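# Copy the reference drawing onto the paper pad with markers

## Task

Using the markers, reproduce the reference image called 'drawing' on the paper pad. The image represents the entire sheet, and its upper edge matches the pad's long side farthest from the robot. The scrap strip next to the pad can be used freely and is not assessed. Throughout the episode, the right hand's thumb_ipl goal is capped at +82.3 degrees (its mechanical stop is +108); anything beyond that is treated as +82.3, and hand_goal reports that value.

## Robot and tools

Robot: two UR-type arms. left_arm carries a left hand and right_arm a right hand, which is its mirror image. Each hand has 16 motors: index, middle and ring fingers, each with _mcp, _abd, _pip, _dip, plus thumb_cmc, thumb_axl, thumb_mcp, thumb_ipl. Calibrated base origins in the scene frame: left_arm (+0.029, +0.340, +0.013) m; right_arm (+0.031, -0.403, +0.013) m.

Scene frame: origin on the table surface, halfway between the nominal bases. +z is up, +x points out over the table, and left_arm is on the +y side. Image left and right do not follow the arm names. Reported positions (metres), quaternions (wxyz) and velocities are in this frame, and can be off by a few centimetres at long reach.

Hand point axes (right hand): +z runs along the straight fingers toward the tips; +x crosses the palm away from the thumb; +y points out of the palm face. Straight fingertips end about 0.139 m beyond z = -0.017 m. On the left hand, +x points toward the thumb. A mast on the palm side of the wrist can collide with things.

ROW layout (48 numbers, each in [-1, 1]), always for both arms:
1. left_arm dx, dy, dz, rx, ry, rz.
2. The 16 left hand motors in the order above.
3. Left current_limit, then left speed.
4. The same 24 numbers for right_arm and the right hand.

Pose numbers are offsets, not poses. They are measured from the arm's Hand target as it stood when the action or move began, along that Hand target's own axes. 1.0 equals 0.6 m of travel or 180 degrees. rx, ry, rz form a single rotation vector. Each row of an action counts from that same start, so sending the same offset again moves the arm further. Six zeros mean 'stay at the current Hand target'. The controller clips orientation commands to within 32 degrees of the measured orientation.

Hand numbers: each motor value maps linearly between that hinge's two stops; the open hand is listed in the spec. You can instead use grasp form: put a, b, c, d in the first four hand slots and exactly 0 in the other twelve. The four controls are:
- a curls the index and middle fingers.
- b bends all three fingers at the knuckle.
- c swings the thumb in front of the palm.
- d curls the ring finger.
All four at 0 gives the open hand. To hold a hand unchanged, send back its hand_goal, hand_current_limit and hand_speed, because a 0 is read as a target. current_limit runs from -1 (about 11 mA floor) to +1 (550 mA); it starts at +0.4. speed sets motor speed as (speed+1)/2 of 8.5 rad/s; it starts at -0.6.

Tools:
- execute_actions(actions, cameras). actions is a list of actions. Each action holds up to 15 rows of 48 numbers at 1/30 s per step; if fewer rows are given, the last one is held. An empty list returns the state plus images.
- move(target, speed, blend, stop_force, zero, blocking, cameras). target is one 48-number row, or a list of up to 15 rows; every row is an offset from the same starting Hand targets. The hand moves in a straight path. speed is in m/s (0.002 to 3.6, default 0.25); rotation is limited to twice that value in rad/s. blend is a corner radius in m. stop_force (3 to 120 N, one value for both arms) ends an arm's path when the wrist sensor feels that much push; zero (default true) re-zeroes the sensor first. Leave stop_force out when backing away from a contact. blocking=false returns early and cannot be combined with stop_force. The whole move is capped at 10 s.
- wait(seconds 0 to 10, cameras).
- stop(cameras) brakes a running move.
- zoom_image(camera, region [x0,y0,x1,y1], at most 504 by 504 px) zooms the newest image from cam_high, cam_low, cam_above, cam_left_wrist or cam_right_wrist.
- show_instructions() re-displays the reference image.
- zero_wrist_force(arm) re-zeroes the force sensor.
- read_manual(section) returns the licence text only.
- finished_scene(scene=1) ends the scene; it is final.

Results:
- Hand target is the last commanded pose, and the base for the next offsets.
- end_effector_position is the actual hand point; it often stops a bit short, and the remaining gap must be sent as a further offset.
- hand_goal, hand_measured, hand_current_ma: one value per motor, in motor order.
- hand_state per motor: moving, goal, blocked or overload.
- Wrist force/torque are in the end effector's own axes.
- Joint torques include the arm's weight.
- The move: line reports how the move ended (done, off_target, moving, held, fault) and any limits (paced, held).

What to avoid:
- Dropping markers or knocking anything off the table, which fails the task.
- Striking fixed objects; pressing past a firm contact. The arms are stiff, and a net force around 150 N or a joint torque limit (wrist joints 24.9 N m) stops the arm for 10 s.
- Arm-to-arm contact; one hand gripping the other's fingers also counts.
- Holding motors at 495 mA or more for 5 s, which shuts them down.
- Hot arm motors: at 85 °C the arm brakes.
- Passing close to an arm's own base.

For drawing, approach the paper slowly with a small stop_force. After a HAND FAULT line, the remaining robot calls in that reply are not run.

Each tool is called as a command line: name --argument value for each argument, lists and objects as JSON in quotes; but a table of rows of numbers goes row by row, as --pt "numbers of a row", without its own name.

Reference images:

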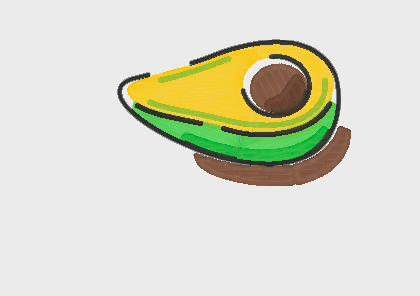

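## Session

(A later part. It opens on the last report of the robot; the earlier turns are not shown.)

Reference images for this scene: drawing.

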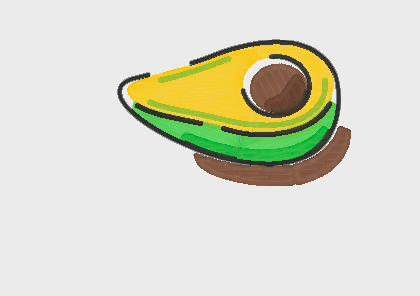

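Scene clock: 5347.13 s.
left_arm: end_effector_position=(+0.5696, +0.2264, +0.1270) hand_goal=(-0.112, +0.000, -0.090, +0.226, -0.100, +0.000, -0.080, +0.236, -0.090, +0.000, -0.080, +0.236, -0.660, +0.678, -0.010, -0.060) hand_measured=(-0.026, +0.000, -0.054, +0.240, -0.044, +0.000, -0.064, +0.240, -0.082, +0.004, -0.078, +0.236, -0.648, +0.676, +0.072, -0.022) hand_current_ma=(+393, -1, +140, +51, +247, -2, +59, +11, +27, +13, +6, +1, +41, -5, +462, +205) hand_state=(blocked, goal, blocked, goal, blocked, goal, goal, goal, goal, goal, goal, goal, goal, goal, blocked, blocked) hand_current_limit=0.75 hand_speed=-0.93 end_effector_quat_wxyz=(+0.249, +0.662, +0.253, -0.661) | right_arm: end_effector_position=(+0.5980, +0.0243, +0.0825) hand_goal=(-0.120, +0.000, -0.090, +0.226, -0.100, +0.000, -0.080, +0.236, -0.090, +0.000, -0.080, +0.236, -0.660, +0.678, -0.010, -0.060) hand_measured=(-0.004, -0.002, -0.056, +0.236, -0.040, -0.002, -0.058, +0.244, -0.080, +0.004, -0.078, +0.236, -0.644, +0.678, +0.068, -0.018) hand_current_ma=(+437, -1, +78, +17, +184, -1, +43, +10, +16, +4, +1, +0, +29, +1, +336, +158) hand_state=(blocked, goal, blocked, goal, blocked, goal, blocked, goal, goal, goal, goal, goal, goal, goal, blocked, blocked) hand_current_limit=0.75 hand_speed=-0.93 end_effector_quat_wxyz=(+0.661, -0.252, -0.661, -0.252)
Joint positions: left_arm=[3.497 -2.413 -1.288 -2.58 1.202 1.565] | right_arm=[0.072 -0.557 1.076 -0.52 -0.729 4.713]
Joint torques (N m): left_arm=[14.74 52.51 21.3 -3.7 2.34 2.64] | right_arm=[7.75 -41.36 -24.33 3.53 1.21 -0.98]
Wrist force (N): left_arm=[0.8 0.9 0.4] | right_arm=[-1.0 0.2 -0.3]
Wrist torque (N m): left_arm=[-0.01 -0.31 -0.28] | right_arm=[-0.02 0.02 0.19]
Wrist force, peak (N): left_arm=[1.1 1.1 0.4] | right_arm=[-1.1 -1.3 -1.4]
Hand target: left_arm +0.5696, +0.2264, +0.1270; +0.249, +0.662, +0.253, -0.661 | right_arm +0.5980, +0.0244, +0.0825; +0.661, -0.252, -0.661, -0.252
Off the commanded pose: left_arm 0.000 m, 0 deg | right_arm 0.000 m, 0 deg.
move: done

move --pt "0 0 0 0 0 0 -0.112 0 -0.09 0.225 -0.1 0 -0.08 0.235 -0.09 0 -0.08 0.235 -0.66 0.677 -0.01 -0.06 0.75 -0.93 -0.0167 0 0 0 0 0 -0.12 0 -0.09 0.225 -0.1 0 -0.08 0.235 -0.09 0 -0.08 0.235 -0.66 0.677 -0.01 -0.06 0.75 -0.93" --pt "0 0 0 0 0 0 -0.112 0 -0.09 0.225 -0.1 0 -0.08 0.235 -0.09 0 -0.08 0.235 -0.66 0.677 -0.01 -0.06 0.75 -0.93 -0.0167 -0.013486 -0.003338 0 0 0 -0.12 0 -0.09 0.225 -0.1 0 -0.08 0.235 -0.09 0 -0.08 0.235 -0.66 0.677 -0.01 -0.06 0.75 -0.93" --pt "0 0 0 0 0 0 -0.112 0 -0.09 0.225 -0.1 0 -0.08 0.235 -0.09 0 -0.08 0.235 -0.66 0.677 -0.01 -0.06 0.75 -0.93 -0.0167 -0.034639 -0.008421 0 0 0 -0.12 0 -0.09 0.225 -0.1 0 -0.08 0.235 -0.09 0 -0.08 0.235 -0.66 0.677 -0.01 -0.06 0.75 -0.93" --pt "0 0 0 0 0 0 -0.112 0 -0.09 0.225 -0.1 0 -0.08 0.235 -0.09 0 -0.08 0.235 -0.66 0.677 -0.01 -0.06 0.75 -0.93 -0.0167 -0.056557 -0.015433 0 0 0 -0.12 0 -0.09 0.225 -0.1 0 -0.08 0.235 -0.09 0 -0.08 0.235 -0.66 0.677 -0.01 -0.06 0.75 -0.93" --pt "0 0 0 0 0 0 -0.112 0 -0.09 0.225 -0.1 0 -0.08 0.235 -0.09 0 -0.08 0.235 -0.66 0.677 -0.01 -0.06 0.75 -0.93 0 -0.056557 -0.015433 0 0 0 -0.12 0 -0.09 0.225 -0.1 0 -0.08 0.235 -0.09 0 -0.08 0.235 -0.66 0.677 -0.01 -0.06 0.75 -0.93" --pt "0 0 0 0 0 0 -0.112 0 -0.09 0.225 -0.1 0 -0.08 0.235 -0.09 0 -0.08 0.235 -0.66 0.677 -0.01 -0.06 0.75 -0.93 0 -0.07309 -0.020139 0 0 0 -0.12 0 -0.09 0.225 -0.1 0 -0.08 0.235 -0.09 0 -0.08 0.235 -0.66 0.677 -0.01 -0.06 0.75 -0.93" --speed '[0.02, 0.03, 0.03, 0.03, 0.03, 0.04]' --blend '[0, 0.002, 0.002, 0, 0.002, 0]'

move --pt "0 0 0 0 0 0 -0.112 0 -0.09 0.225 -0.1 0 -0.08 0.235 -0.09 0 -0.08 0.235 -0.66 0.677 -0.01 -0.06 0.75 -0.93 -0.0167 0 0 0 0 0 -0.12 0 -0.09 0.225 -0.1 0 -0.08 0.235 -0.09 0 -0.08 0.235 -0.66 0.677 -0.01 -0.06 0.75 -0.93" --pt "0 0 0 0 0 0 -0.112 0 -0.09 0.225 -0.1 0 -0.08 0.235 -0.09 0 -0.08 0.235 -0.66 0.677 -0.01 -0.06 0.75 -0.93 -0.0167 -0.018005 -0.007066 0 0 0 -0.12 0 -0.09 0.225 -0.1 0 -0.08 0.235 -0.09 0 -0.08 0.235 -0.66 0.677 -0.01 -0.06 0.75 -0.93" --pt "0 0 0 0 0 0 -0.112 0 -0.09 0.225 -0.1 0 -0.08 0.235 -0.09 0 -0.08 0.235 -0.66 0.677 -0.01 -0.06 0.75 -0.93 -0.0167 -0.035693 -0.017839 0 0 0 -0.12 0 -0.09 0.225 -0.1 0 -0.08 0.235 -0.09 0 -0.08 0.235 -0.66 0.677 -0.01 -0.06 0.75 -0.93" --pt "0 0 0 0 0 0 -0.112 0 -0.09 0.225 -0.1 0 -0.08 0.235 -0.09 0 -0.08 0.235 -0.66 0.677 -0.01 -0.06 0.75 -0.93 -0.0167 -0.050998 -0.032523 0 0 0 -0.12 0 -0.09 0.225 -0.1 0 -0.08 0.235 -0.09 0 -0.08 0.235 -0.66 0.677 -0.01 -0.06 0.75 -0.93" --pt "0 0 0 0 0 0 -0.112 0 -0.09 0.225 -0.1 0 -0.08 0.235 -0.09 0 -0.08 0.235 -0.66 0.677 -0.01 -0.06 0.75 -0.93 -0.0167 -0.060599 -0.048608 0 0 0 -0.12 0 -0.09 0.225 -0.1 0 -0.08 0.235 -0.09 0 -0.08 0.235 -0.66 0.677 -0.01 -0.06 0.75 -0.93" --pt "0 0 0 0 0 0 -0.112 0 -0.09 0.225 -0.1 0 -0.08 0.235 -0.09 0 -0.08 0.235 -0.66 0.677 -0.01 -0.06 0.75 -0.93 -0.0167 -0.06558 -0.064317 0 0 0 -0.12 0 -0.09 0.225 -0.1 0 -0.08 0.235 -0.09 0 -0.08 0.235 -0.66 0.677 -0.01 -0.06 0.75 -0.93" --pt "0 0 0 0 0 0 -0.112 0 -0.09 0.225 -0.1 0 -0.08 0.235 -0.09 0 -0.08 0.235 -0.66 0.677 -0.01 -0.06 0.75 -0.93 0 -0.06558 -0.064317 0 0 0 -0.12 0 -0.09 0.225 -0.1 0 -0.08 0.235 -0.09 0 -0.08 0.235 -0.66 0.677 -0.01 -0.06 0.75 -0.93" --speed '[0.02, 0.03, 0.03, 0.03, 0.03, 0.03, 0.03]' --blend '[0, 0.002, 0.002, 0.002, 0.002, 0, 0]'

move --pt "0 0 0 0 0 0 -0.112 0 -0.09 0.225 -0.1 0 -0.08 0.235 -0.09 0 -0.08 0.235 -0.66 0.677 -0.01 -0.06 0.75 -0.93 0 0.06281 -0.007572 0 0 0 -0.12 0 -0.09 0.225 -0.1 0 -0.08 0.235 -0.09 0 -0.08 0.235 -0.66 0.677 -0.01 -0.06 0.75 -0.93" --pt "0 0 0 0 0 0 -0.112 0 -0.09 0.225 -0.1 0 -0.08 0.235 -0.09 0 -0.08 0.235 -0.66 0.677 -0.01 -0.06 0.75 -0.93 -0.0167 0.06281 -0.007572 0 0 0 -0.12 0 -0.09 0.225 -0.1 0 -0.08 0.235 -0.09 0 -0.08 0.235 -0.66 0.677 -0.01 -0.06 0.75 -0.93" --pt "0 0 0 0 0 0 -0.112 0 -0.09 0.225 -0.1 0 -0.08 0.235 -0.09 0 -0.08 0.235 -0.66 0.677 -0.01 -0.06 0.75 -0.93 -0.0167 0.054898 -0.012099 0 0 0 -0.12 0 -0.09 0.225 -0.1 0 -0.08 0.235 -0.09 0 -0.08 0.235 -0.66 0.677 -0.01 -0.06 0.75 -0.93" --pt "0 0 0 0 0 0 -0.112 0 -0.09 0.225 -0.1 0 -0.08 0.235 -0.09 0 -0.08 0.235 -0.66 0.677 -0.01 -0.06 0.75 -0.93 -0.0167 0.046653 -0.014488 0 0 0 -0.12 0 -0.09 0.225 -0.1 0 -0.08 0.235 -0.09 0 -0.08 0.235 -0.66 0.677 -0.01 -0.06 0.75 -0.93" --pt "0 0 0 0 0 0 -0.112 0 -0.09 0.225 -0.1 0 -0.08 0.235 -0.09 0 -0.08 0.235 -0.66 0.677 -0.01 -0.06 0.75 -0.93 -0.0167 0.03812 -0.01481 0 0 0 -0.12 0 -0.09 0.225 -0.1 0 -0.08 0.235 -0.09 0 -0.08 0.235 -0.66 0.677 -0.01 -0.06 0.75 -0.93" --pt "0 0 0 0 0 0 -0.112 0 -0.09 0.225 -0.1 0 -0.08 0.235 -0.09 0 -0.08 0.235 -0.66 0.677 -0.01 -0.06 0.75 -0.93 -0.0167 0.030705 -0.012988 0 0 0 -0.12 0 -0.09 0.225 -0.1 0 -0.08 0.235 -0.09 0 -0.08 0.235 -0.66 0.677 -0.01 -0.06 0.75 -0.93" --pt "0 0 0 0 0 0 -0.112 0 -0.09 0.225 -0.1 0 -0.08 0.235 -0.09 0 -0.08 0.235 -0.66 0.677 -0.01 -0.06 0.75 -0.93 -0.0167 0.024193 -0.008666 0 0 0 -0.12 0 -0.09 0.225 -0.1 0 -0.08 0.235 -0.09 0 -0.08 0.235 -0.66 0.677 -0.01 -0.06 0.75 -0.93" --pt "0 0 0 0 0 0 -0.112 0 -0.09 0.225 -0.1 0 -0.08 0.235 -0.09 0 -0.08 0.235 -0.66 0.677 -0.01 -0.06 0.75 -0.93 -0.0167 0.01872 -0.001274 0 0 0 -0.12 0 -0.09 0.225 -0.1 0 -0.08 0.235 -0.09 0 -0.08 0.235 -0.66 0.677 -0.01 -0.06 0.75 -0.93" --pt "0 0 0 0 0 0 -0.112 0 -0.09 0.225 -0.1 0 -0.08 0.235 -0.09 0 -0.08 0.235 -0.66 0.677 -0.01 -0.06 0.75 -0.93 0 0.01872 -0.001274 0 0 0 -0.12 0 -0.09 0.225 -0.1 0 -0.08 0.235 -0.09 0 -0.08 0.235 -0.66 0.677 -0.01 -0.06 0.75 -0.93" --speed '[0.05, 0.02, 0.02, 0.02, 0.02, 0.02, 0.02, 0.02, 0.03]' --blend '[0, 0, 0.001, 0.001, 0.001, 0.001, 0.001, 0, 0]'

move --pt "0 0 0 0 0 0 -0.112 0 -0.09 0.225 -0.1 0 -0.08 0.235 -0.09 0 -0.08 0.235 -0.66 0.677 -0.01 -0.06 0.75 -0.93 0 0.048897 0.028806 0 0 0 -0.12 0 -0.09 0.225 -0.1 0 -0.08 0.235 -0.09 0 -0.08 0.235 -0.66 0.677 -0.01 -0.06 0.75 -0.93" --pt "0 0 0 0 0 0 -0.112 0 -0.09 0.225 -0.1 0 -0.08 0.235 -0.09 0 -0.08 0.235 -0.66 0.677 -0.01 -0.06 0.75 -0.93 -0.0167 0.048897 0.028806 0 0 0 -0.12 0 -0.09 0.225 -0.1 0 -0.08 0.235 -0.09 0 -0.08 0.235 -0.66 0.677 -0.01 -0.06 0.75 -0.93" --pt "0 0 0 0 0 0 -0.112 0 -0.09 0.225 -0.1 0 -0.08 0.235 -0.09 0 -0.08 0.235 -0.66 0.677 -0.01 -0.06 0.75 -0.93 -0.0167 0.044017 0.033633 0 0 0 -0.12 0 -0.09 0.225 -0.1 0 -0.08 0.235 -0.09 0 -0.08 0.235 -0.66 0.677 -0.01 -0.06 0.75 -0.93" --pt "0 0 0 0 0 0 -0.112 0 -0.09 0.225 -0.1 0 -0.08 0.235 -0.09 0 -0.08 0.235 -0.66 0.677 -0.01 -0.06 0.75 -0.93 -0.0167 0.037447 0.036457 0 0 0 -0.12 0 -0.09 0.225 -0.1 0 -0.08 0.235 -0.09 0 -0.08 0.235 -0.66 0.677 -0.01 -0.06 0.75 -0.93" --pt "0 0 0 0 0 0 -0.112 0 -0.09 0.225 -0.1 0 -0.08 0.235 -0.09 0 -0.08 0.235 -0.66 0.677 -0.01 -0.06 0.75 -0.93 -0.0167 0.029541 0.037493 0 0 0 -0.12 0 -0.09 0.225 -0.1 0 -0.08 0.235 -0.09 0 -0.08 0.235 -0.66 0.677 -0.01 -0.06 0.75 -0.93" --pt "0 0 0 0 0 0 -0.112 0 -0.09 0.225 -0.1 0 -0.08 0.235 -0.09 0 -0.08 0.235 -0.66 0.677 -0.01 -0.06 0.75 -0.93 -0.0167 0.021087 0.036244 0 0 0 -0.12 0 -0.09 0.225 -0.1 0 -0.08 0.235 -0.09 0 -0.08 0.235 -0.66 0.677 -0.01 -0.06 0.75 -0.93" --pt "0 0 0 0 0 0 -0.112 0 -0.09 0.225 -0.1 0 -0.08 0.235 -0.09 0 -0.08 0.235 -0.66 0.677 -0.01 -0.06 0.75 -0.93 -0.0167 0.013363 0.033002 0 0 0 -0.12 0 -0.09 0.225 -0.1 0 -0.08 0.235 -0.09 0 -0.08 0.235 -0.66 0.677 -0.01 -0.06 0.75 -0.93" --pt "0 0 0 0 0 0 -0.112 0 -0.09 0.225 -0.1 0 -0.08 0.235 -0.09 0 -0.08 0.235 -0.66 0.677 -0.01 -0.06 0.75 -0.93 -0.0167 0.005797 0.027906 0 0 0 -0.12 0 -0.09 0.225 -0.1 0 -0.08 0.235 -0.09 0 -0.08 0.235 -0.66 0.677 -0.01 -0.06 0.75 -0.93" --pt "0 0 0 0 0 0 -0.112 0 -0.09 0.225 -0.1 0 -0.08 0.235 -0.09 0 -0.08 0.235 -0.66 0.677 -0.01 -0.06 0.75 -0.93 0 0.005797 0.027906 0 0 0 -0.12 0 -0.09 0.225 -0.1 0 -0.08 0.235 -0.09 0 -0.08 0.235 -0.66 0.677 -0.01 -0.06 0.75 -0.93" --speed '[0.05, 0.02, 0.02, 0.02, 0.02, 0.02, 0.02, 0.02, 0.03]' --blend '[0, 0, 0.001, 0.001, 0.001, 0.001, 0.001, 0, 0]'

move --target '[0,0,0,0,0,0,-0.112,0,-0.09,0.225,-0.1,0,-0.08,0.235,-0.09,0,-0.08,0.235,-0.66,0.677,-0.01,-0.06,0.75,-0.93,0.02,-0.2235,-0.2001,0,0,0,-0.12,0,-0.09,0.225,-0.1,0,-0.08,0.235,-0.09,0,-0.08,0.235,-0.66,0.677,-0.01,-0.06,0.75,-0.93]' --speed 0.2 --cameras '["cam_above"]'

zoom_image --camera "cam_above" --region '[160, 250, 290, 380]'

Scene clock: 5425.57 s.
left_arm: end_effector_position=(+0.5696, +0.2264, +0.1270) hand_goal=(-0.112, +0.000, -0.090, +0.226, -0.100, +0.000, -0.080, +0.236, -0.090, +0.000, -0.080, +0.236, -0.660, +0.678, -0.010, -0.060) hand_measured=(-0.026, +0.000, -0.054, +0.240, -0.044, +0.000, -0.064, +0.240, -0.082, +0.004, -0.078, +0.236, -0.648, +0.676, +0.072, -0.022) hand_current_ma=(+393, -1, +140, +51, +247, -2, +59, +11, +27, +13, +6, +1, +41, -5, +462, +205) hand_state=(blocked, goal, blocked, goal, blocked, goal, goal, goal, goal, goal, goal, goal, goal, goal, blocked, blocked) hand_current_limit=0.75 hand_speed=-0.93 end_effector_quat_wxyz=(+0.249, +0.662, +0.253, -0.661) | right_arm: end_effector_position=(+0.5778, -0.0163, +0.0825) hand_goal=(-0.120, +0.000, -0.090, +0.226, -0.100, +0.000, -0.080, +0.236, -0.090, +0.000, -0.080, +0.236, -0.660, +0.678, -0.010, -0.060) hand_measured=(-0.004, +0.000, -0.054, +0.238, -0.040, -0.002, -0.058, +0.244, -0.084, +0.004, -0.080, +0.234, -0.644, +0.678, +0.068, -0.018) hand_current_ma=(+436, +0, +86, +22, +179, -1, +43, +10, +9, +4, +0, -1, +28, +0, +336, +158) hand_state=(blocked, goal, blocked, goal, blocked, goal, blocked, goal, goal, goal, goal, goal, goal, goal, blocked, blocked) hand_current_limit=0.75 hand_speed=-0.93 end_effector_quat_wxyz=(+0.661, -0.252, -0.661, -0.252)
Joint positions: left_arm=[3.497 -2.413 -1.288 -2.58 1.202 1.565] | right_arm=[0.016 -0.625 1.217 -0.592 -0.786 4.713]
Joint torques (N m): left_arm=[14.84 51.78 21.72 -3.86 2.28 2.6] | right_arm=[-6.25 -62.35 -8.49 -1.08 -1.62 -0.7]
Wrist force (N): left_arm=[1.1 0.9 0.4] | right_arm=[-0.8 -0.1 -0.4]
Wrist torque (N m): left_arm=[0.00 -0.35 -0.26] | right_arm=[-0.05 -0.01 0.23]
Wrist force, peak (N): left_arm=[1.1 1.2 0.5] | right_arm=[2.9 0.0 -1.0]
Hand target: left_arm +0.5696, +0.2264, +0.1270; +0.249, +0.662, +0.253, -0.661 | right_arm +0.5778, -0.0164, +0.0825; +0.661, -0.252, -0.661, -0.252
Off the commanded pose: left_arm 0.000 m, 0 deg | right_arm 0.000 m, 0 deg.
move: done

Scene clock: 5429.10 s.
left_arm: end_effector_position=(+0.5696, +0.2264, +0.1270) hand_goal=(-0.112, +0.000, -0.090, +0.226, -0.100, +0.000, -0.080, +0.236, -0.090, +0.000, -0.080, +0.236, -0.660, +0.678, -0.010, -0.060) hand_measured=(-0.026, +0.000, -0.054, +0.240, -0.044, +0.000, -0.064, +0.240, -0.082, +0.004, -0.078, +0.236, -0.648, +0.676, +0.072, -0.022) hand_current_ma=(+393, -1, +140, +51, +247, -2, +59, +11, +27, +13, +6, +1, +41, -5, +462, +205) hand_state=(blocked, goal, blocked, goal, blocked, goal, goal, goal, goal, goal, goal, goal, goal, goal, blocked, blocked) hand_current_limit=0.75 hand_speed=-0.93 end_effector_quat_wxyz=(+0.249, +0.662, +0.253, -0.661) | right_arm: end_effector_position=(+0.5804, -0.0714, +0.0824) hand_goal=(-0.120, +0.000, -0.090, +0.226, -0.100, +0.000, -0.080, +0.236, -0.090, +0.000, -0.080, +0.236, -0.660, +0.678, -0.010, -0.060) hand_measured=(-0.004, +0.000, -0.052, +0.240, -0.042, -0.002, -0.058, +0.244, -0.086, +0.004, -0.080, +0.234, -0.644, +0.678, +0.068, -0.018) hand_current_ma=(+436, +0, +91, +25, +176, -1, +43, +10, +6, +3, +0, -1, +30, +0, +336, +158) hand_state=(blocked, goal, blocked, goal, blocked, goal, blocked, goal, goal, goal, goal, goal, goal, goal, blocked, blocked) hand_current_limit=0.75 hand_speed=-0.93 end_effector_quat_wxyz=(+0.661, -0.252, -0.661, -0.252)
Joint positions: left_arm=[3.497 -2.413 -1.288 -2.58 1.202 1.565] | right_arm=[-0.067 -0.644 1.256 -0.612 -0.869 4.713]
Joint torques (N m): left_arm=[14.78 51.57 21.4 -3.87 2.24 2.6] | right_arm=[-5.51 -63.41 -21.69 3.92 -1.66 -0.13]
Wrist force (N): left_arm=[1.0 1.0 0.3] | right_arm=[-0.8 -0.2 -0.5]
Wrist torque (N m): left_arm=[0.01 -0.33 -0.27] | right_arm=[-0.08 0.01 0.21]
Wrist force, peak (N): left_arm=[1.1 1.1 0.6] | right_arm=[2.3 0.8 -0.6]
Hand target: left_arm +0.5696, +0.2264, +0.1270; +0.249, +0.662, +0.253, -0.661 | right_arm +0.5804, -0.0714, +0.0825; +0.661, -0.252, -0.661, -0.252
Off the commanded pose: left_arm 0.000 m, 0 deg | right_arm 0.000 m, 0 deg.
move: done

Scene clock: 5433.23 s.
left_arm: end_effector_position=(+0.5696, +0.2264, +0.1270) hand_goal=(-0.112, +0.000, -0.090, +0.226, -0.100, +0.000, -0.080, +0.236, -0.090, +0.000, -0.080, +0.236, -0.660, +0.678, -0.010, -0.060) hand_measured=(-0.026, +0.000, -0.054, +0.240, -0.044, +0.000, -0.064, +0.240, -0.082, +0.004, -0.078, +0.236, -0.648, +0.676, +0.072, -0.022) hand_current_ma=(+393, -1, +140, +51, +247, -2, +59, +11, +27, +13, +6, +1, +41, -5, +462, +205) hand_state=(blocked, goal, blocked, goal, blocked, goal, goal, goal, goal, goal, goal, goal, goal, goal, blocked, blocked) hand_current_limit=0.75 hand_speed=-0.93 end_effector_quat_wxyz=(+0.249, +0.662, +0.253, -0.661) | right_arm: end_effector_position=(+0.5885, -0.0636, +0.0824) hand_goal=(-0.120, +0.000, -0.090, +0.226, -0.100, +0.000, -0.080, +0.236, -0.090, +0.000, -0.080, +0.236, -0.660, +0.678, -0.010, -0.060) hand_measured=(-0.004, +0.000, -0.052, +0.242, -0.042, -0.002, -0.058, +0.242, -0.086, +0.002, -0.080, +0.234, -0.644, +0.678, +0.068, -0.018) hand_current_ma=(+436, +0, +94, +27, +175, -1, +43, +8, +6, +2, +1, -1, +30, +0, +336, +158) hand_state=(blocked, goal, blocked, goal, blocked, goal, blocked, goal, goal, goal, goal, goal, goal, goal, blocked, blocked) hand_current_limit=0.75 hand_speed=-0.93 end_effector_quat_wxyz=(+0.661, -0.252, -0.661, -0.252)
Joint positions: left_arm=[3.497 -2.413 -1.288 -2.58 1.202 1.565] | right_arm=[-0.055 -0.624 1.216 -0.592 -0.857 4.713]
Joint torques (N m): left_arm=[14.66 50.83 21.34 -3.94 2.31 2.5] | right_arm=[7.03 -63.76 -21.82 4.04 1.38 1.39]
Wrist force (N): left_arm=[0.8 1.0 0.5] | right_arm=[-1.0 0.0 -0.3]
Wrist torque (N m): left_arm=[0.00 -0.30 -0.29] | right_arm=[-0.05 0.02 0.21]
Wrist force, peak (N): left_arm=[1.2 1.1 0.4] | right_arm=[2.0 0.4 -0.9]
Hand target: left_arm +0.5696, +0.2264, +0.1270; +0.249, +0.662, +0.253, -0.661 | right_arm +0.5885, -0.0636, +0.0825; +0.661, -0.252, -0.661, -0.252
Off the commanded pose: left_arm 0.000 m, 0 deg | right_arm 0.000 m, 0 deg.
move: done

Scene clock: 5437.20 s.
left_arm: end_effector_position=(+0.5696, +0.2264, +0.1270) hand_goal=(-0.112, +0.000, -0.090, +0.226, -0.100, +0.000, -0.080, +0.236, -0.090, +0.000, -0.080, +0.236, -0.660, +0.678, -0.010, -0.060) hand_measured=(-0.026, +0.000, -0.054, +0.240, -0.044, +0.000, -0.064, +0.240, -0.082, +0.004, -0.078, +0.236, -0.648, +0.676, +0.072, -0.022) hand_current_ma=(+393, -1, +140, +51, +247, -2, +59, +11, +27, +13, +6, +1, +41, -5, +462, +205) hand_state=(blocked, goal, blocked, goal, blocked, goal, goal, goal, goal, goal, goal, goal, goal, goal, blocked, blocked) hand_current_limit=0.75 hand_speed=-0.93 end_effector_quat_wxyz=(+0.249, +0.662, +0.253, -0.661) | right_arm: end_effector_position=(+0.5783, -0.0498, +0.0824) hand_goal=(-0.120, +0.000, -0.090, +0.226, -0.100, +0.000, -0.080, +0.236, -0.090, +0.000, -0.080, +0.236, -0.660, +0.678, -0.010, -0.060) hand_measured=(-0.006, +0.000, -0.052, +0.242, -0.042, -0.002, -0.058, +0.242, -0.086, +0.002, -0.080, +0.234, -0.644, +0.678, +0.068, -0.018) hand_current_ma=(+431, +0, +94, +27, +175, -1, +43, +8, +6, +2, +1, -1, +30, +0, +336, +158) hand_state=(blocked, goal, blocked, goal, blocked, goal, blocked, goal, goal, goal, goal, goal, goal, goal, blocked, blocked) hand_current_limit=0.75 hand_speed=-0.93 end_effector_quat_wxyz=(+0.661, -0.252, -0.661, -0.252)
Joint positions: left_arm=[3.497 -2.413 -1.288 -2.58 1.202 1.565] | right_arm=[-0.035 -0.64 1.248 -0.608 -0.836 4.713]
Joint torques (N m): left_arm=[15.27 50.11 21.27 -3.84 2.17 2.7] | right_arm=[-5.69 -62.83 -22.03 3.86 -1.65 1.22]
Wrist force (N): left_arm=[0.9 1.0 0.5] | right_arm=[-0.8 -0.1 -0.3]
Wrist torque (N m): left_arm=[0.00 -0.32 -0.27] | right_arm=[-0.06 0.01 0.22]
Wrist force, peak (N): left_arm=[1.1 1.1 0.5] | right_arm=[2.6 0.7 -1.0]
Hand target: left_arm +0.5696, +0.2264, +0.1270; +0.249, +0.662, +0.253, -0.661 | right_arm +0.5783, -0.0498, +0.0825; +0.661, -0.252, -0.661, -0.252
Off the commanded pose: left_arm 0.000 m, 0 deg | right_arm 0.000 m, 0 deg.
move: done

Scene clock: 5438.63 s.
left_arm: end_effector_position=(+0.5696, +0.2264, +0.1270) hand_goal=(-0.112, +0.000, -0.090, +0.226, -0.100, +0.000, -0.080, +0.236, -0.090, +0.000, -0.080, +0.236, -0.660, +0.678, -0.010, -0.060) hand_measured=(-0.026, +0.000, -0.054, +0.240, -0.044, +0.000, -0.064, +0.240, -0.082, +0.004, -0.078, +0.236, -0.648, +0.676, +0.072, -0.022) hand_current_ma=(+393, -1, +140, +51, +247, -2, +59, +11, +27, +13, +6, +1, +41, -5, +462, +205) hand_state=(blocked, goal, blocked, goal, blocked, goal, goal, goal, goal, goal, goal, goal, goal, goal, blocked, blocked) hand_current_limit=0.75 hand_speed=-0.93 end_effector_quat_wxyz=(+0.249, +0.662, +0.253, -0.661) | right_arm: end_effector_position=(+0.5785, -0.2297, +0.0946) hand_goal=(-0.120, +0.000, -0.090, +0.226, -0.100, +0.000, -0.080, +0.236, -0.090, +0.000, -0.080, +0.236, -0.660, +0.678, -0.010, -0.060) hand_measured=(-0.006, +0.000, -0.052, +0.242, -0.042, -0.002, -0.058, +0.242, -0.086, +0.002, -0.080, +0.234, -0.644, +0.678, +0.068, -0.018) hand_current_ma=(+431, +0, +94, +27, +175, -1, +43, +8, +6, +2, +1, -1, +30, +0, +336, +158) hand_state=(blocked, goal, blocked, goal, blocked, goal, blocked, goal, goal, goal, goal, goal, goal, goal, blocked, blocked) hand_current_limit=0.75 hand_speed=-0.93 end_effector_quat_wxyz=(+0.661, -0.252, -0.661, -0.252)
Joint positions: left_arm=[3.497 -2.413 -1.288 -2.58 1.202 1.565] | right_arm=[-0.307 -0.683 1.297 -0.615 -1.109 4.713]
Joint torques (N m): left_arm=[15.46 50.32 21.13 -3.87 2.28 2.62] | right_arm=[-4.1 -44 -21.79 4.26 -1.65 0.98]
Wrist force (N): left_arm=[0.9 1.1 0.4] | right_arm=[-0.3 0.0 -0.3]
Wrist torque (N m): left_arm=[0.02 -0.32 -0.28] | right_arm=[-0.05 -0.06 0.27]
Wrist force, peak (N): left_arm=[1.0 1.1 0.4] | right_arm=[-0.5 -1.4 -0.9]
Hand target: left_arm +0.5696, +0.2264, +0.1270; +0.249, +0.662, +0.253, -0.661 | right_arm +0.5785, -0.2298, +0.0946; +0.661, -0.252, -0.661, -0.252
Off the commanded pose: left_arm 0.000 m, 0 deg | right_arm 0.000 m, 0 deg.
move: done
Images, in order (width x height): cam_above 504x504.

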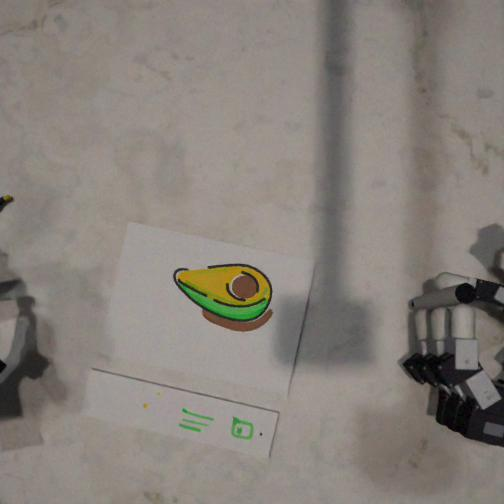

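Scaled by 3.877 from the camera's 504x504 image, which has a finer 720x720 frame.

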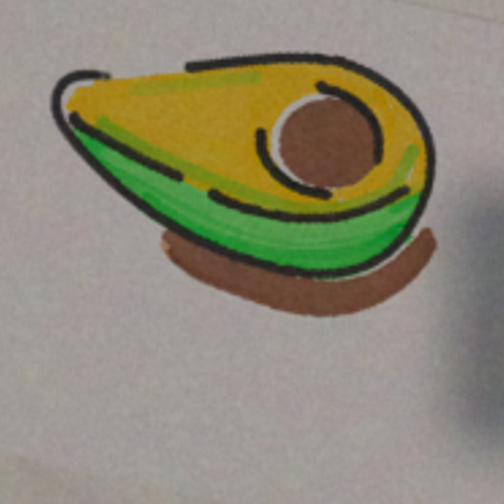

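zoom_image --camera "cam_above" --region '[170, 255, 280, 340]'

Scaled by 4.582 from the camera's 504x504 image, which has a finer 720x720 frame.

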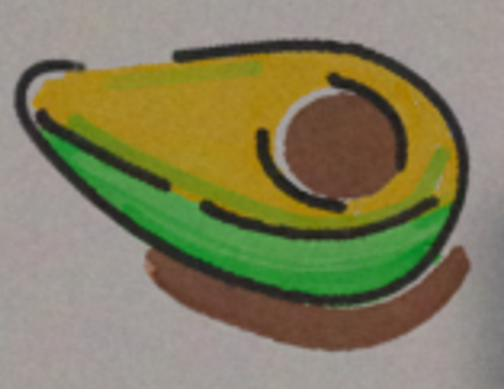

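move --target '[-0.205,0,0,0,0,0,-0.112,0,-0.09,0.225,-0.1,0,-0.08,0.235,-0.09,0,-0.08,0.235,-0.66,0.677,-0.01,-0.06,0.75,-0.93,0.259,-0.2118,-0.014,0,0,0,-0.12,0,-0.09,0.225,-0.1,0,-0.08,0.235,-0.09,0,-0.08,0.235,-0.66,0.677,-0.01,-0.06,0.75,-0.93]' --speed 0.15

move --target '[-0.0833,-0.1316,0.03826,0.1014,0.4911,0.104,-0.112,0,-0.09,0.225,-0.1,0,-0.08,0.235,-0.09,0,-0.08,0.235,-0.66,0.677,-0.01,-0.06,0.75,-0.93,0.0833,0.08635,-0.1464,0.1817,-0.4755,-0.1817,-0.12,0,-0.09,0.225,-0.1,0,-0.08,0.235,-0.09,0,-0.08,0.235,-0.66,0.677,-0.01,-0.06,0.75,-0.93]' --speed 0.3 --cameras '["cam_high", "cam_low"]'

Scene clock: 5503.03 s.
left_arm: end_effector_position=(+0.5697, +0.2257, +0.2499) hand_goal=(-0.112, +0.000, -0.090, +0.226, -0.100, +0.000, -0.080, +0.236, -0.090, +0.000, -0.080, +0.236, -0.660, +0.678, -0.010, -0.060) hand_measured=(-0.026, +0.000, -0.054, +0.240, -0.044, +0.000, -0.064, +0.240, -0.082, +0.004, -0.078, +0.236, -0.648, +0.676, +0.072, -0.022) hand_current_ma=(+393, +0, +140, +51, +247, -2, +59, +11, +27, +13, +6, +1, +42, -5, +462, +205) hand_state=(blocked, goal, blocked, goal, blocked, goal, goal, goal, goal, goal, goal, goal, goal, goal, blocked, blocked) hand_current_limit=0.75 hand_speed=-0.93 end_effector_quat_wxyz=(+0.249, +0.662, +0.253, -0.661) | right_arm: end_effector_position=(+0.5002, -0.3301, +0.2500) hand_goal=(-0.120, +0.000, -0.090, +0.226, -0.100, +0.000, -0.080, +0.236, -0.090, +0.000, -0.080, +0.236, -0.660, +0.678, -0.010, -0.060) hand_measured=(-0.006, +0.000, -0.052, +0.242, -0.042, -0.002, -0.058, +0.242, -0.086, +0.002, -0.080, +0.234, -0.644, +0.678, +0.068, -0.018) hand_current_ma=(+431, +0, +94, +27, +175, -1, +43, +8, +6, +3, +1, -1, +30, +0, +336, +158) hand_state=(blocked, goal, blocked, goal, blocked, goal, blocked, goal, goal, goal, goal, goal, goal, goal, blocked, blocked) hand_current_limit=0.75 hand_speed=-0.93 end_effector_quat_wxyz=(+0.661, -0.252, -0.661, -0.252)
Joint positions: left_arm=[3.496 -2.282 -1.181 -2.817 1.201 1.565] | right_arm=[-0.504 -1.002 1.425 -0.423 -1.306 4.713]
Joint torques (N m): left_arm=[-11.95 59.39 24.82 -3.89 -0.58 2.19] | right_arm=[-5.89 -51.6 -9.67 4.39 -1.5 1.22]
Wrist force (N): left_arm=[0.9 0.9 0.3] | right_arm=[-0.8 0.0 -0.4]
Wrist torque (N m): left_arm=[0.01 -0.32 -0.25] | right_arm=[-0.02 0.03 0.20]
Wrist force, peak (N): left_arm=[1.7 0.8 0.4] | right_arm=[-1.5 0.7 -0.1]
Hand target: left_arm +0.5697, +0.2257, +0.2500; +0.249, +0.662, +0.253, -0.661 | right_arm +0.5002, -0.3301, +0.2500; +0.661, -0.252, -0.661, -0.252
Off the commanded pose: left_arm 0.000 m, 0 deg | right_arm 0.000 m, 0 deg.
move: done

Scene clock: 5506.50 s.
left_arm: end_effector_position=(+0.5001, +0.2693, +0.3002) hand_goal=(-0.112, +0.000, -0.090, +0.226, -0.100, +0.000, -0.080, +0.236, -0.090, +0.000, -0.080, +0.236, -0.660, +0.678, -0.010, -0.060) hand_measured=(-0.026, +0.000, -0.054, +0.240, -0.044, +0.000, -0.060, +0.240, -0.078, +0.004, -0.076, +0.236, -0.648, +0.676, +0.072, -0.022) hand_current_ma=(+393, +0, +140, +51, +247, -2, +69, +12, +44, +13, +9, +1, +42, -5, +462, +205) hand_state=(blocked, goal, blocked, goal, blocked, goal, goal, goal, goal, goal, goal, goal, goal, goal, blocked, blocked) hand_current_limit=0.75 hand_speed=-0.93 end_effector_quat_wxyz=(+0.000, +0.988, +0.156, -0.001) | right_arm: end_effector_position=(+0.6002, -0.3499, +0.3000) hand_goal=(-0.120, +0.000, -0.090, +0.226, -0.100, +0.000, -0.080, +0.236, -0.090, +0.000, -0.080, +0.236, -0.660, +0.678, -0.010, -0.060) hand_measured=(-0.006, +0.000, -0.052, +0.242, -0.042, -0.002, -0.058, +0.242, -0.080, +0.002, -0.080, +0.234, -0.644, +0.678, +0.068, -0.018) hand_current_ma=(+431, +0, +94, +27, +175, -1, +44, +8, +15, +3, +1, -1, +30, +0, +336, +158) hand_state=(blocked, goal, blocked, goal, blocked, goal, blocked, goal, goal, goal, goal, goal, goal, goal, blocked, blocked) hand_current_limit=0.75 hand_speed=-0.93 end_effector_quat_wxyz=(+0.000, +0.000, +1.000, +0.000)
Joint positions: left_arm=[3.469 -1.368 -1.931 -1.415 1.57 1.585] | right_arm=[-0.344 -1.464 1.638 -1.744 -1.571 4.408]
Joint torques (N m): left_arm=[15.39 24.19 15.2 5.07 2.08 2.47] | right_arm=[1.57 -38.32 -14.16 -4.13 1.73 -1.34]
Wrist force (N): left_arm=[-0.2 0.0 0.4] | right_arm=[0.4 0.5 0.2]
Wrist torque (N m): left_arm=[0.23 0.04 -0.02] | right_arm=[0.16 0.01 0.13]
Wrist force, peak (N): left_arm=[1.3 1.1 0.3] | right_arm=[-1.5 -0.1 0.2]
Hand target: left_arm +0.5001, +0.2693, +0.3002; +0.000, +0.988, +0.156, -0.001 | right_arm +0.6002, -0.3500, +0.3000; +0.000, +0.000, +1.000, +0.000
Off the commanded pose: left_arm 0.000 m, 0 deg | right_arm 0.000 m, 0 deg.
move: done
Images, in order (width x height): cam_high 504x504, cam_low 504x504.

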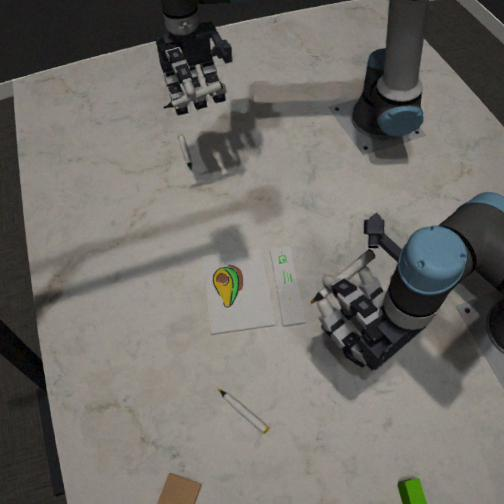

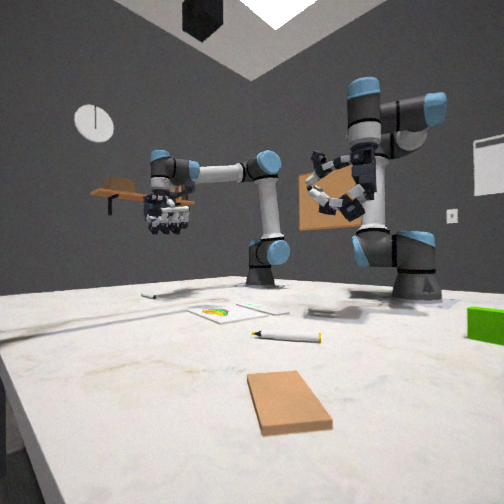

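move --target '[-0.0051,-0.1331,0.2683,0.3889,0,0,-0.112,0,-0.09,0.225,-0.1,0,-0.08,0.235,-0.09,0,-0.08,0.235,-0.66,0.677,-0.01,-0.06,0.75,-0.93,-0.2082,0.146,0.2667,0.3274,-0.2557,-0.3652,-0.12,0,-0.09,0.225,-0.1,0,-0.08,0.235,-0.09,0,-0.08,0.235,-0.66,0.677,-0.01,-0.06,0.75,-0.93]' --speed 0.3 --cameras '["cam_high", "cam_low", "cam_right_wrist", "cam_left_wrist"]'

Scene clock: 5535.33 s.
left_arm: end_effector_position=(+0.4724, +0.3441, +0.1392) hand_goal=(-0.112, +0.000, -0.090, +0.226, -0.100, +0.000, -0.080, +0.236, -0.090, +0.000, -0.080, +0.236, -0.660, +0.678, -0.010, -0.060) hand_measured=(-0.026, +0.000, -0.054, +0.240, -0.044, +0.000, -0.060, +0.240, -0.078, +0.004, -0.076, +0.236, -0.648, +0.676, +0.072, -0.022) hand_current_ma=(+393, +0, +140, +51, +247, -2, +69, +12, +44, +13, +10, +1, +42, -5, +462, +205) hand_state=(blocked, goal, blocked, goal, blocked, goal, goal, goal, goal, goal, goal, goal, goal, goal, blocked, blocked) hand_current_limit=0.75 hand_speed=-0.93 end_effector_quat_wxyz=(-0.566, +0.809, +0.128, -0.090) | right_arm: end_effector_position=(+0.7249, -0.2622, +0.1399) hand_goal=(-0.120, +0.000, -0.090, +0.226, -0.100, +0.000, -0.080, +0.236, -0.090, +0.000, -0.080, +0.236, -0.660, +0.678, -0.010, -0.060) hand_measured=(-0.006, +0.000, -0.052, +0.242, -0.042, -0.002, -0.058, +0.242, -0.082, +0.002, -0.080, +0.234, -0.644, +0.678, +0.068, -0.018) hand_current_ma=(+430, +0, +94, +27, +175, -1, +44, +8, +14, +2, +1, -1, +30, +0, +336, +158) hand_state=(blocked, goal, blocked, goal, blocked, goal, blocked, goal, goal, goal, goal, goal, goal, goal, blocked, blocked) hand_current_limit=0.75 hand_speed=-0.93 end_effector_quat_wxyz=(+0.353, -0.505, +0.646, -0.452)
Joint positions: left_arm=[3.044 -1.809 -1.918 -1.816 2.609 0.668] | right_arm=[0.02 -0.949 1.883 -3.71 -1.856 3.249]
Joint torques (N m): left_arm=[-12.22 22.91 23.55 -1.24 3.5 -2.5] | right_arm=[-4 -27.57 -20.79 -4.46 1.33 -1.34]
Wrist force (N): left_arm=[0.0 1.4 0.7] | right_arm=[1.7 1.6 -1.4]
Wrist torque (N m): left_arm=[0.18 -0.14 -0.21] | right_arm=[0.16 -0.08 0.18]
Wrist force, peak (N): left_arm=[0.0 1.9 0.5] | right_arm=[1.3 2.1 -1.4]
Hand target: left_arm +0.4724, +0.3441, +0.1392; -0.566, +0.809, +0.128, -0.090 | right_arm +0.7249, -0.2623, +0.1399; +0.353, -0.505, +0.646, -0.452
Off the commanded pose: left_arm 0.000 m, 0 deg | right_arm 0.000 m, 0 deg.
move: done
Images, in order (width x height): cam_high 504x504, cam_low 504x504, cam_left_wrist 672x504, cam_right_wrist 672x504.

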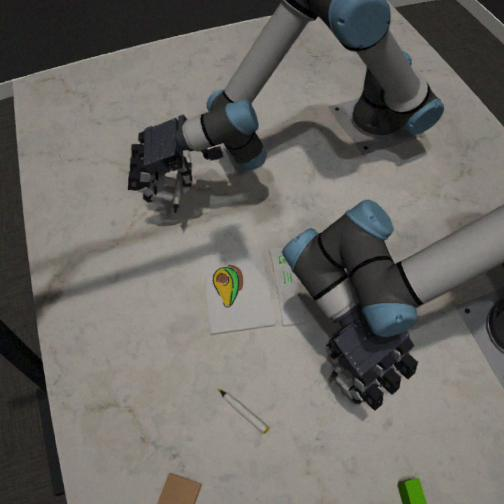

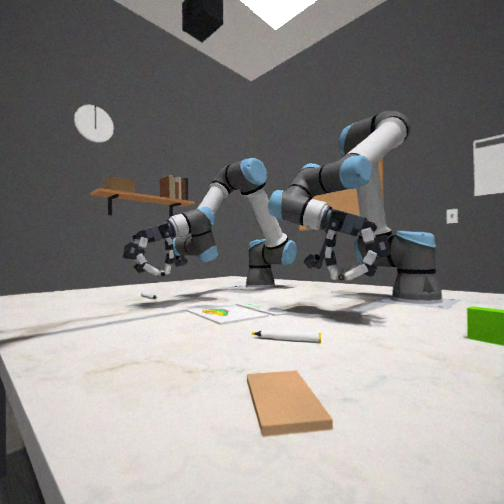

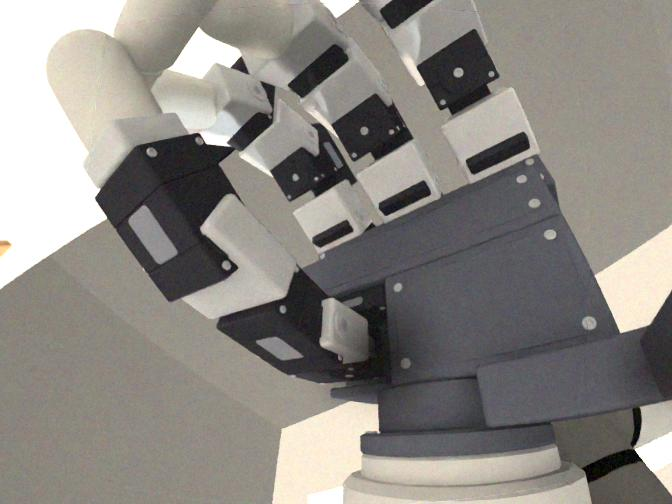

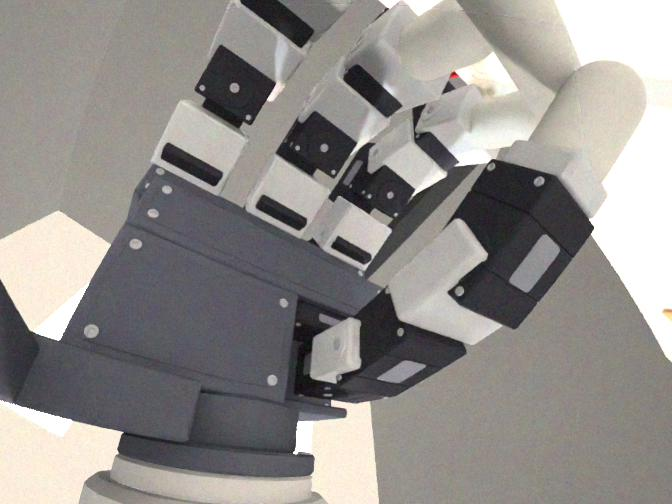

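zoom_image --camera "cam_high" --region '[110, 90, 280, 230]'

zoom_image --camera "cam_low" --region '[110, 210, 250, 330]'

execute_actions --actions '[]' --cameras '["cam_above"]'

Scaled by 2.965 from the camera's 504x504 image, which has a finer 720x720 frame.

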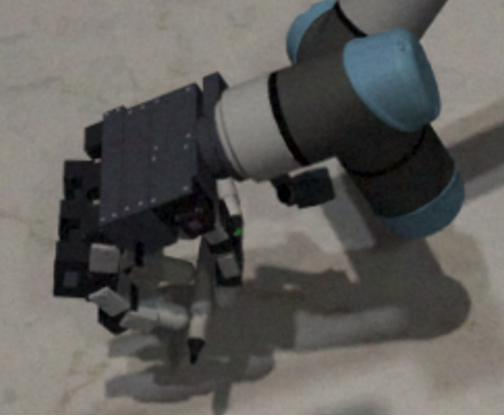

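Scaled by 3.600 from the camera's 504x504 image, which has a finer 720x720 frame.

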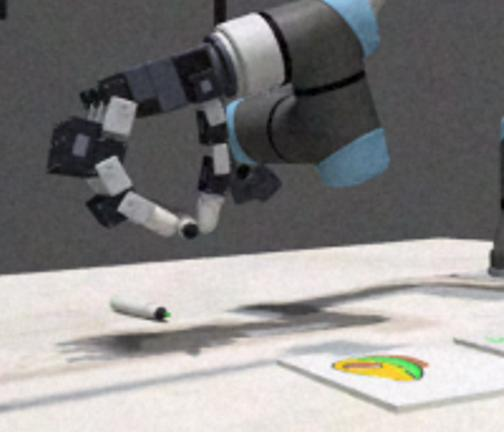

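Scene clock: 5540.50 s.
left_arm: end_effector_position=(+0.4724, +0.3441, +0.1392) hand_goal=(-0.112, +0.000, -0.090, +0.226, -0.100, +0.000, -0.080, +0.236, -0.090, +0.000, -0.080, +0.236, -0.660, +0.678, -0.010, -0.060) hand_measured=(-0.026, +0.000, -0.054, +0.240, -0.044, +0.000, -0.060, +0.240, -0.078, +0.004, -0.076, +0.236, -0.648, +0.676, +0.072, -0.022) hand_current_ma=(+393, +0, +140, +51, +247, -2, +69, +12, +44, +13, +10, +1, +42, -5, +462, +205) hand_state=(blocked, goal, blocked, goal, blocked, goal, goal, goal, goal, goal, goal, goal, goal, goal, blocked, blocked) hand_current_limit=0.75 hand_speed=-0.93 end_effector_quat_wxyz=(-0.566, +0.809, +0.128, -0.090) | right_arm: end_effector_position=(+0.7249, -0.2623, +0.1399) hand_goal=(-0.120, +0.000, -0.090, +0.226, -0.100, +0.000, -0.080, +0.236, -0.090, +0.000, -0.080, +0.236, -0.660, +0.678, -0.010, -0.060) hand_measured=(-0.006, +0.000, -0.052, +0.242, -0.042, -0.002, -0.058, +0.242, -0.082, +0.002, -0.080, +0.234, -0.644, +0.678, +0.068, -0.018) hand_current_ma=(+430, +0, +94, +27, +175, -1, +44, +8, +14, +2, +1, -1, +30, +0, +336, +158) hand_state=(blocked, goal, blocked, goal, blocked, goal, blocked, goal, goal, goal, goal, goal, goal, goal, blocked, blocked) hand_current_limit=0.75 hand_speed=-0.93 end_effector_quat_wxyz=(+0.353, -0.505, +0.646, -0.452)
Joint positions: left_arm=[3.044 -1.809 -1.918 -1.816 2.609 0.668] | right_arm=[0.019 -0.949 1.883 -3.71 -1.856 3.248]
Joint velocities: within noise
Joint torques (N m): left_arm=[-12.02 22.96 24.44 -1.04 3.48 -2.43] | right_arm=[-5.31 -28.22 -20.62 -4.23 1.3 -1.24]
Motor temperatures (°C): left_arm=[30 34 29 36 38 39] | right_arm=[30 32 29 34 39 37]
Wrist force (N): left_arm=[-0.2 1.5 0.3] | right_arm=[1.4 2.0 -1.3]
Wrist torque (N m): left_arm=[0.21 -0.13 -0.22] | right_arm=[0.22 -0.04 0.16]
Wrist force, peak (N): left_arm=[0.0 1.5 0.5] | right_arm=[1.2 2.2 -1.5]
Hand target: left_arm +0.4724, +0.3441, +0.1392; -0.566, +0.809, +0.128, -0.090 | right_arm +0.7249, -0.2623, +0.1399; +0.353, -0.505, +0.646, -0.452
Off the commanded pose: left_arm 0.000 m, 0 deg | right_arm 0.000 m, 0 deg.
Images, in order (width x height): cam_above 504x504.

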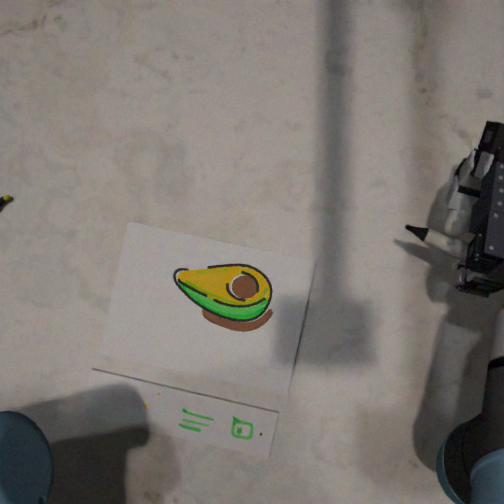

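move --target '[0,0.13975,0.05084,0,0,0,-0.112,0,-0.09,0.225,-0.1,0,-0.08,0.235,-0.09,0,-0.08,0.235,-0.66,0.677,-0.01,-0.06,0.75,-0.93,0,0.1408,0.05124,0,0,0,-0.12,0,-0.09,0.225,-0.1,0,-0.08,0.235,-0.09,0,-0.08,0.235,-0.66,0.677,-0.01,-0.06,0.75,-0.93]' --speed 0.08 --cameras '["cam_high", "cam_low"]'

zoom_image --camera "cam_low" --region '[100, 220, 260, 330]'

zoom_image --camera "cam_low" --region '[260, 210, 420, 330]'

Scene clock: 5565.23 s.
left_arm: end_effector_position=(+0.4723, +0.3439, +0.0500) hand_goal=(-0.112, +0.000, -0.090, +0.226, -0.100, +0.000, -0.080, +0.236, -0.090, +0.000, -0.080, +0.236, -0.660, +0.678, -0.010, -0.060) hand_measured=(-0.026, +0.000, -0.054, +0.240, -0.044, +0.000, -0.060, +0.240, -0.078, +0.004, -0.076, +0.236, -0.648, +0.676, +0.072, -0.022) hand_current_ma=(+393, +0, +140, +51, +247, -2, +69, +12, +44, +13, +10, +1, +42, -5, +462, +205) hand_state=(blocked, goal, blocked, goal, blocked, goal, goal, goal, goal, goal, goal, goal, goal, goal, blocked, blocked) hand_current_limit=0.75 hand_speed=-0.93 end_effector_quat_wxyz=(-0.566, +0.809, +0.128, -0.090) | right_arm: end_effector_position=(+0.7249, -0.2623, +0.0500) hand_goal=(-0.120, +0.000, -0.090, +0.226, -0.100, +0.000, -0.080, +0.236, -0.090, +0.000, -0.080, +0.236, -0.660, +0.678, -0.010, -0.060) hand_measured=(-0.006, +0.000, -0.052, +0.242, -0.042, -0.002, -0.058, +0.242, -0.082, +0.002, -0.080, +0.234, -0.644, +0.678, +0.068, -0.018) hand_current_ma=(+430, +0, +94, +27, +175, -1, +44, +8, +14, +2, +1, -1, +30, +0, +336, +158) hand_state=(blocked, goal, blocked, goal, blocked, goal, blocked, goal, goal, goal, goal, goal, goal, goal, blocked, blocked) hand_current_limit=0.75 hand_speed=-0.93 end_effector_quat_wxyz=(+0.353, -0.505, +0.646, -0.452)
Joint positions: left_arm=[3.044 -1.956 -2.006 -1.582 2.608 0.667] | right_arm=[0.019 -0.759 1.874 -3.892 -1.856 3.249]
Joint torques (N m): left_arm=[3.33 26.71 7.67 3.73 1.93 2.35] | right_arm=[-0.32 -31.28 -17.62 -4.29 0.05 -0.83]
Wrist force (N): left_arm=[0.2 1.3 0.3] | right_arm=[1.1 1.9 -1.3]
Wrist torque (N m): left_arm=[0.19 -0.17 -0.29] | right_arm=[0.20 -0.01 0.14]
Wrist force, peak (N): left_arm=[0.2 1.9 0.5] | right_arm=[1.7 2.2 -1.4]
Hand target: left_arm +0.4723, +0.3440, +0.0500; -0.566, +0.809, +0.128, -0.090 | right_arm +0.7249, -0.2623, +0.0500; +0.353, -0.505, +0.646, -0.452
Off the commanded pose: left_arm 0.000 m, 0 deg | right_arm 0.000 m, 0 deg.
move: done
Images, in order (width x height): cam_high 504x504, cam_low 504x504.

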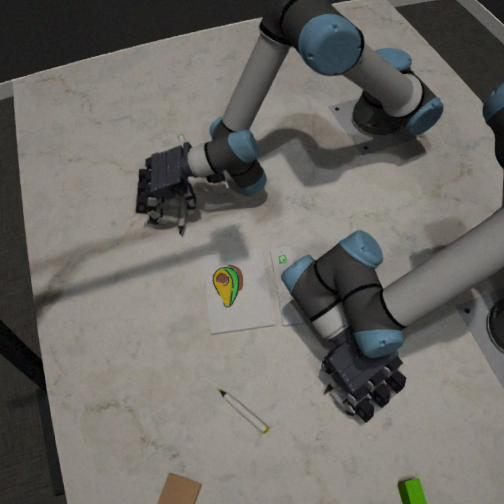

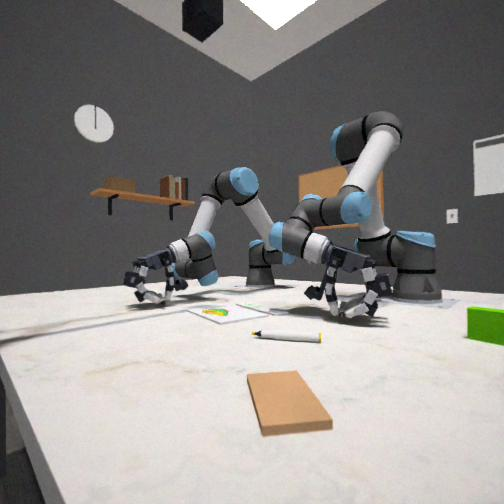

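Scaled by 3.150 from the camera's 504x504 image, which has a finer 720x720 frame.

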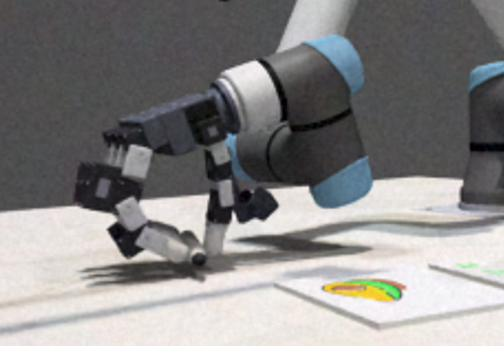

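Scaled by 3.150 from the camera's 504x504 image, which has a finer 720x720 frame.

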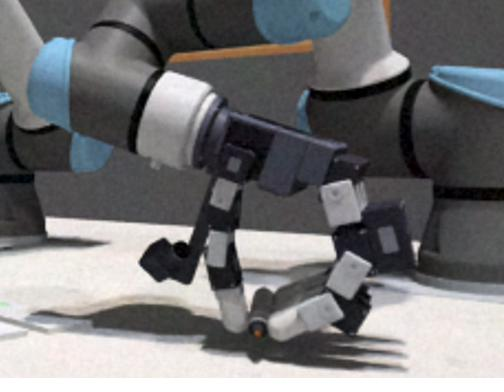

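move --target '[0,0.03133,0.0114,0,0,0,-0.112,0,-0.09,0.225,-0.1,0,-0.08,0.235,-0.09,0,-0.08,0.235,-0.66,0.677,-0.01,-0.06,0.75,-0.93,0,0.0313,0.0114,0,0,0,-0.12,0,-0.09,0.225,-0.1,0,-0.08,0.235,-0.09,0,-0.08,0.235,-0.66,0.677,-0.01,-0.06,0.75,-0.93]' --speed 0.008 --stop_force 3 --cameras '["cam_low"]'

zoom_image --camera "cam_low" --region '[100, 220, 260, 330]'

zoom_image --camera "cam_low" --region '[260, 210, 420, 330]'

Scene clock: 5574.83 s.
left_arm: end_effector_position=(+0.4723, +0.3440, +0.0351) hand_goal=(-0.112, +0.000, -0.090, +0.226, -0.100, +0.000, -0.080, +0.236, -0.090, +0.000, -0.080, +0.236, -0.660, +0.678, -0.010, -0.060) hand_measured=(-0.026, +0.000, -0.054, +0.240, -0.044, -0.002, -0.060, +0.240, -0.078, +0.004, -0.076, +0.236, -0.648, +0.676, +0.072, -0.022) hand_current_ma=(+393, +0, +140, +45, +247, -3, +69, +11, +43, +11, +10, +1, +40, -5, +462, +205) hand_state=(blocked, goal, blocked, goal, blocked, goal, goal, goal, goal, goal, goal, goal, goal, goal, blocked, blocked) hand_current_limit=0.75 hand_speed=-0.93 end_effector_quat_wxyz=(-0.566, +0.809, +0.128, -0.090) | right_arm: end_effector_position=(+0.7249, -0.2623, +0.0361) hand_goal=(-0.120, +0.000, -0.090, +0.226, -0.100, +0.000, -0.080, +0.236, -0.090, +0.000, -0.080, +0.236, -0.660, +0.678, -0.010, -0.060) hand_measured=(-0.006, +0.000, -0.052, +0.230, -0.042, -0.002, -0.058, +0.242, -0.082, +0.002, -0.076, +0.236, -0.646, +0.678, +0.068, -0.018) hand_current_ma=(+426, +0, +90, +5, +175, -1, +44, +8, +14, +2, +3, +0, +27, +0, +337, +158) hand_state=(blocked, goal, blocked, goal, blocked, goal, blocked, goal, goal, goal, goal, goal, goal, goal, blocked, blocked) hand_current_limit=0.75 hand_speed=-0.93 end_effector_quat_wxyz=(+0.353, -0.505, +0.646, -0.452)
Joint positions: left_arm=[3.044 -1.985 -2.016 -1.543 2.608 0.667] | right_arm=[0.02 -0.728 1.869 -3.917 -1.856 3.248]
Joint torques (N m): left_arm=[1.4 42.04 18.85 -1.17 0.28 -1.93] | right_arm=[5.51 -54.66 -2.94 0.54 -1.23 -0.96]
Wrist force (N): left_arm=[0.1 -2.6 -1.0] | right_arm=[1.1 1.0 -1.6]
Wrist torque (N m): left_arm=[-0.11 -0.15 -0.27] | right_arm=[0.16 -0.01 0.14]
Wrist force, peak (N): left_arm=[0.0 -9.3 -2.2] | right_arm=[2.0 2.1 -1.4]
Hand target: left_arm +0.4723, +0.3440, +0.0351; -0.566, +0.809, +0.128, -0.090 (not the last commanded pose) | right_arm +0.7249, -0.2623, +0.0361; +0.353, -0.505, +0.646, -0.452 (not the last commanded pose)
Off the commanded pose: left_arm 0.005 m, 0 deg | right_arm 0.006 m, 0 deg.
move: contact (left_arm, right_arm)
Images, in order (width x height): cam_low 504x504.

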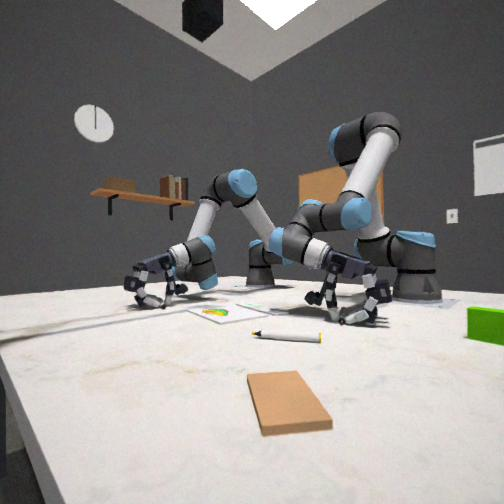

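Scaled by 3.150 from the camera's 504x504 image, which has a finer 720x720 frame.

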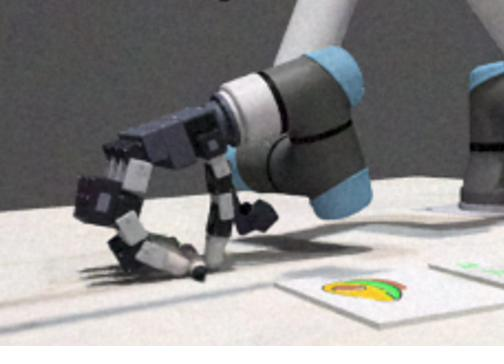

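Scaled by 3.150 from the camera's 504x504 image, which has a finer 720x720 frame.

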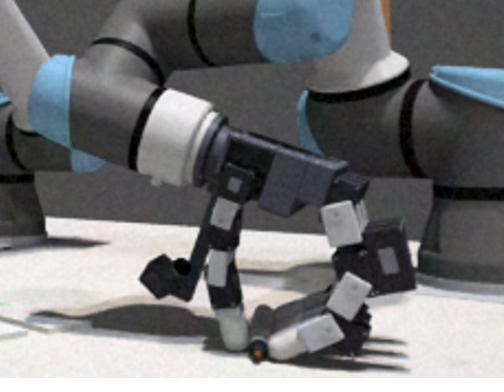

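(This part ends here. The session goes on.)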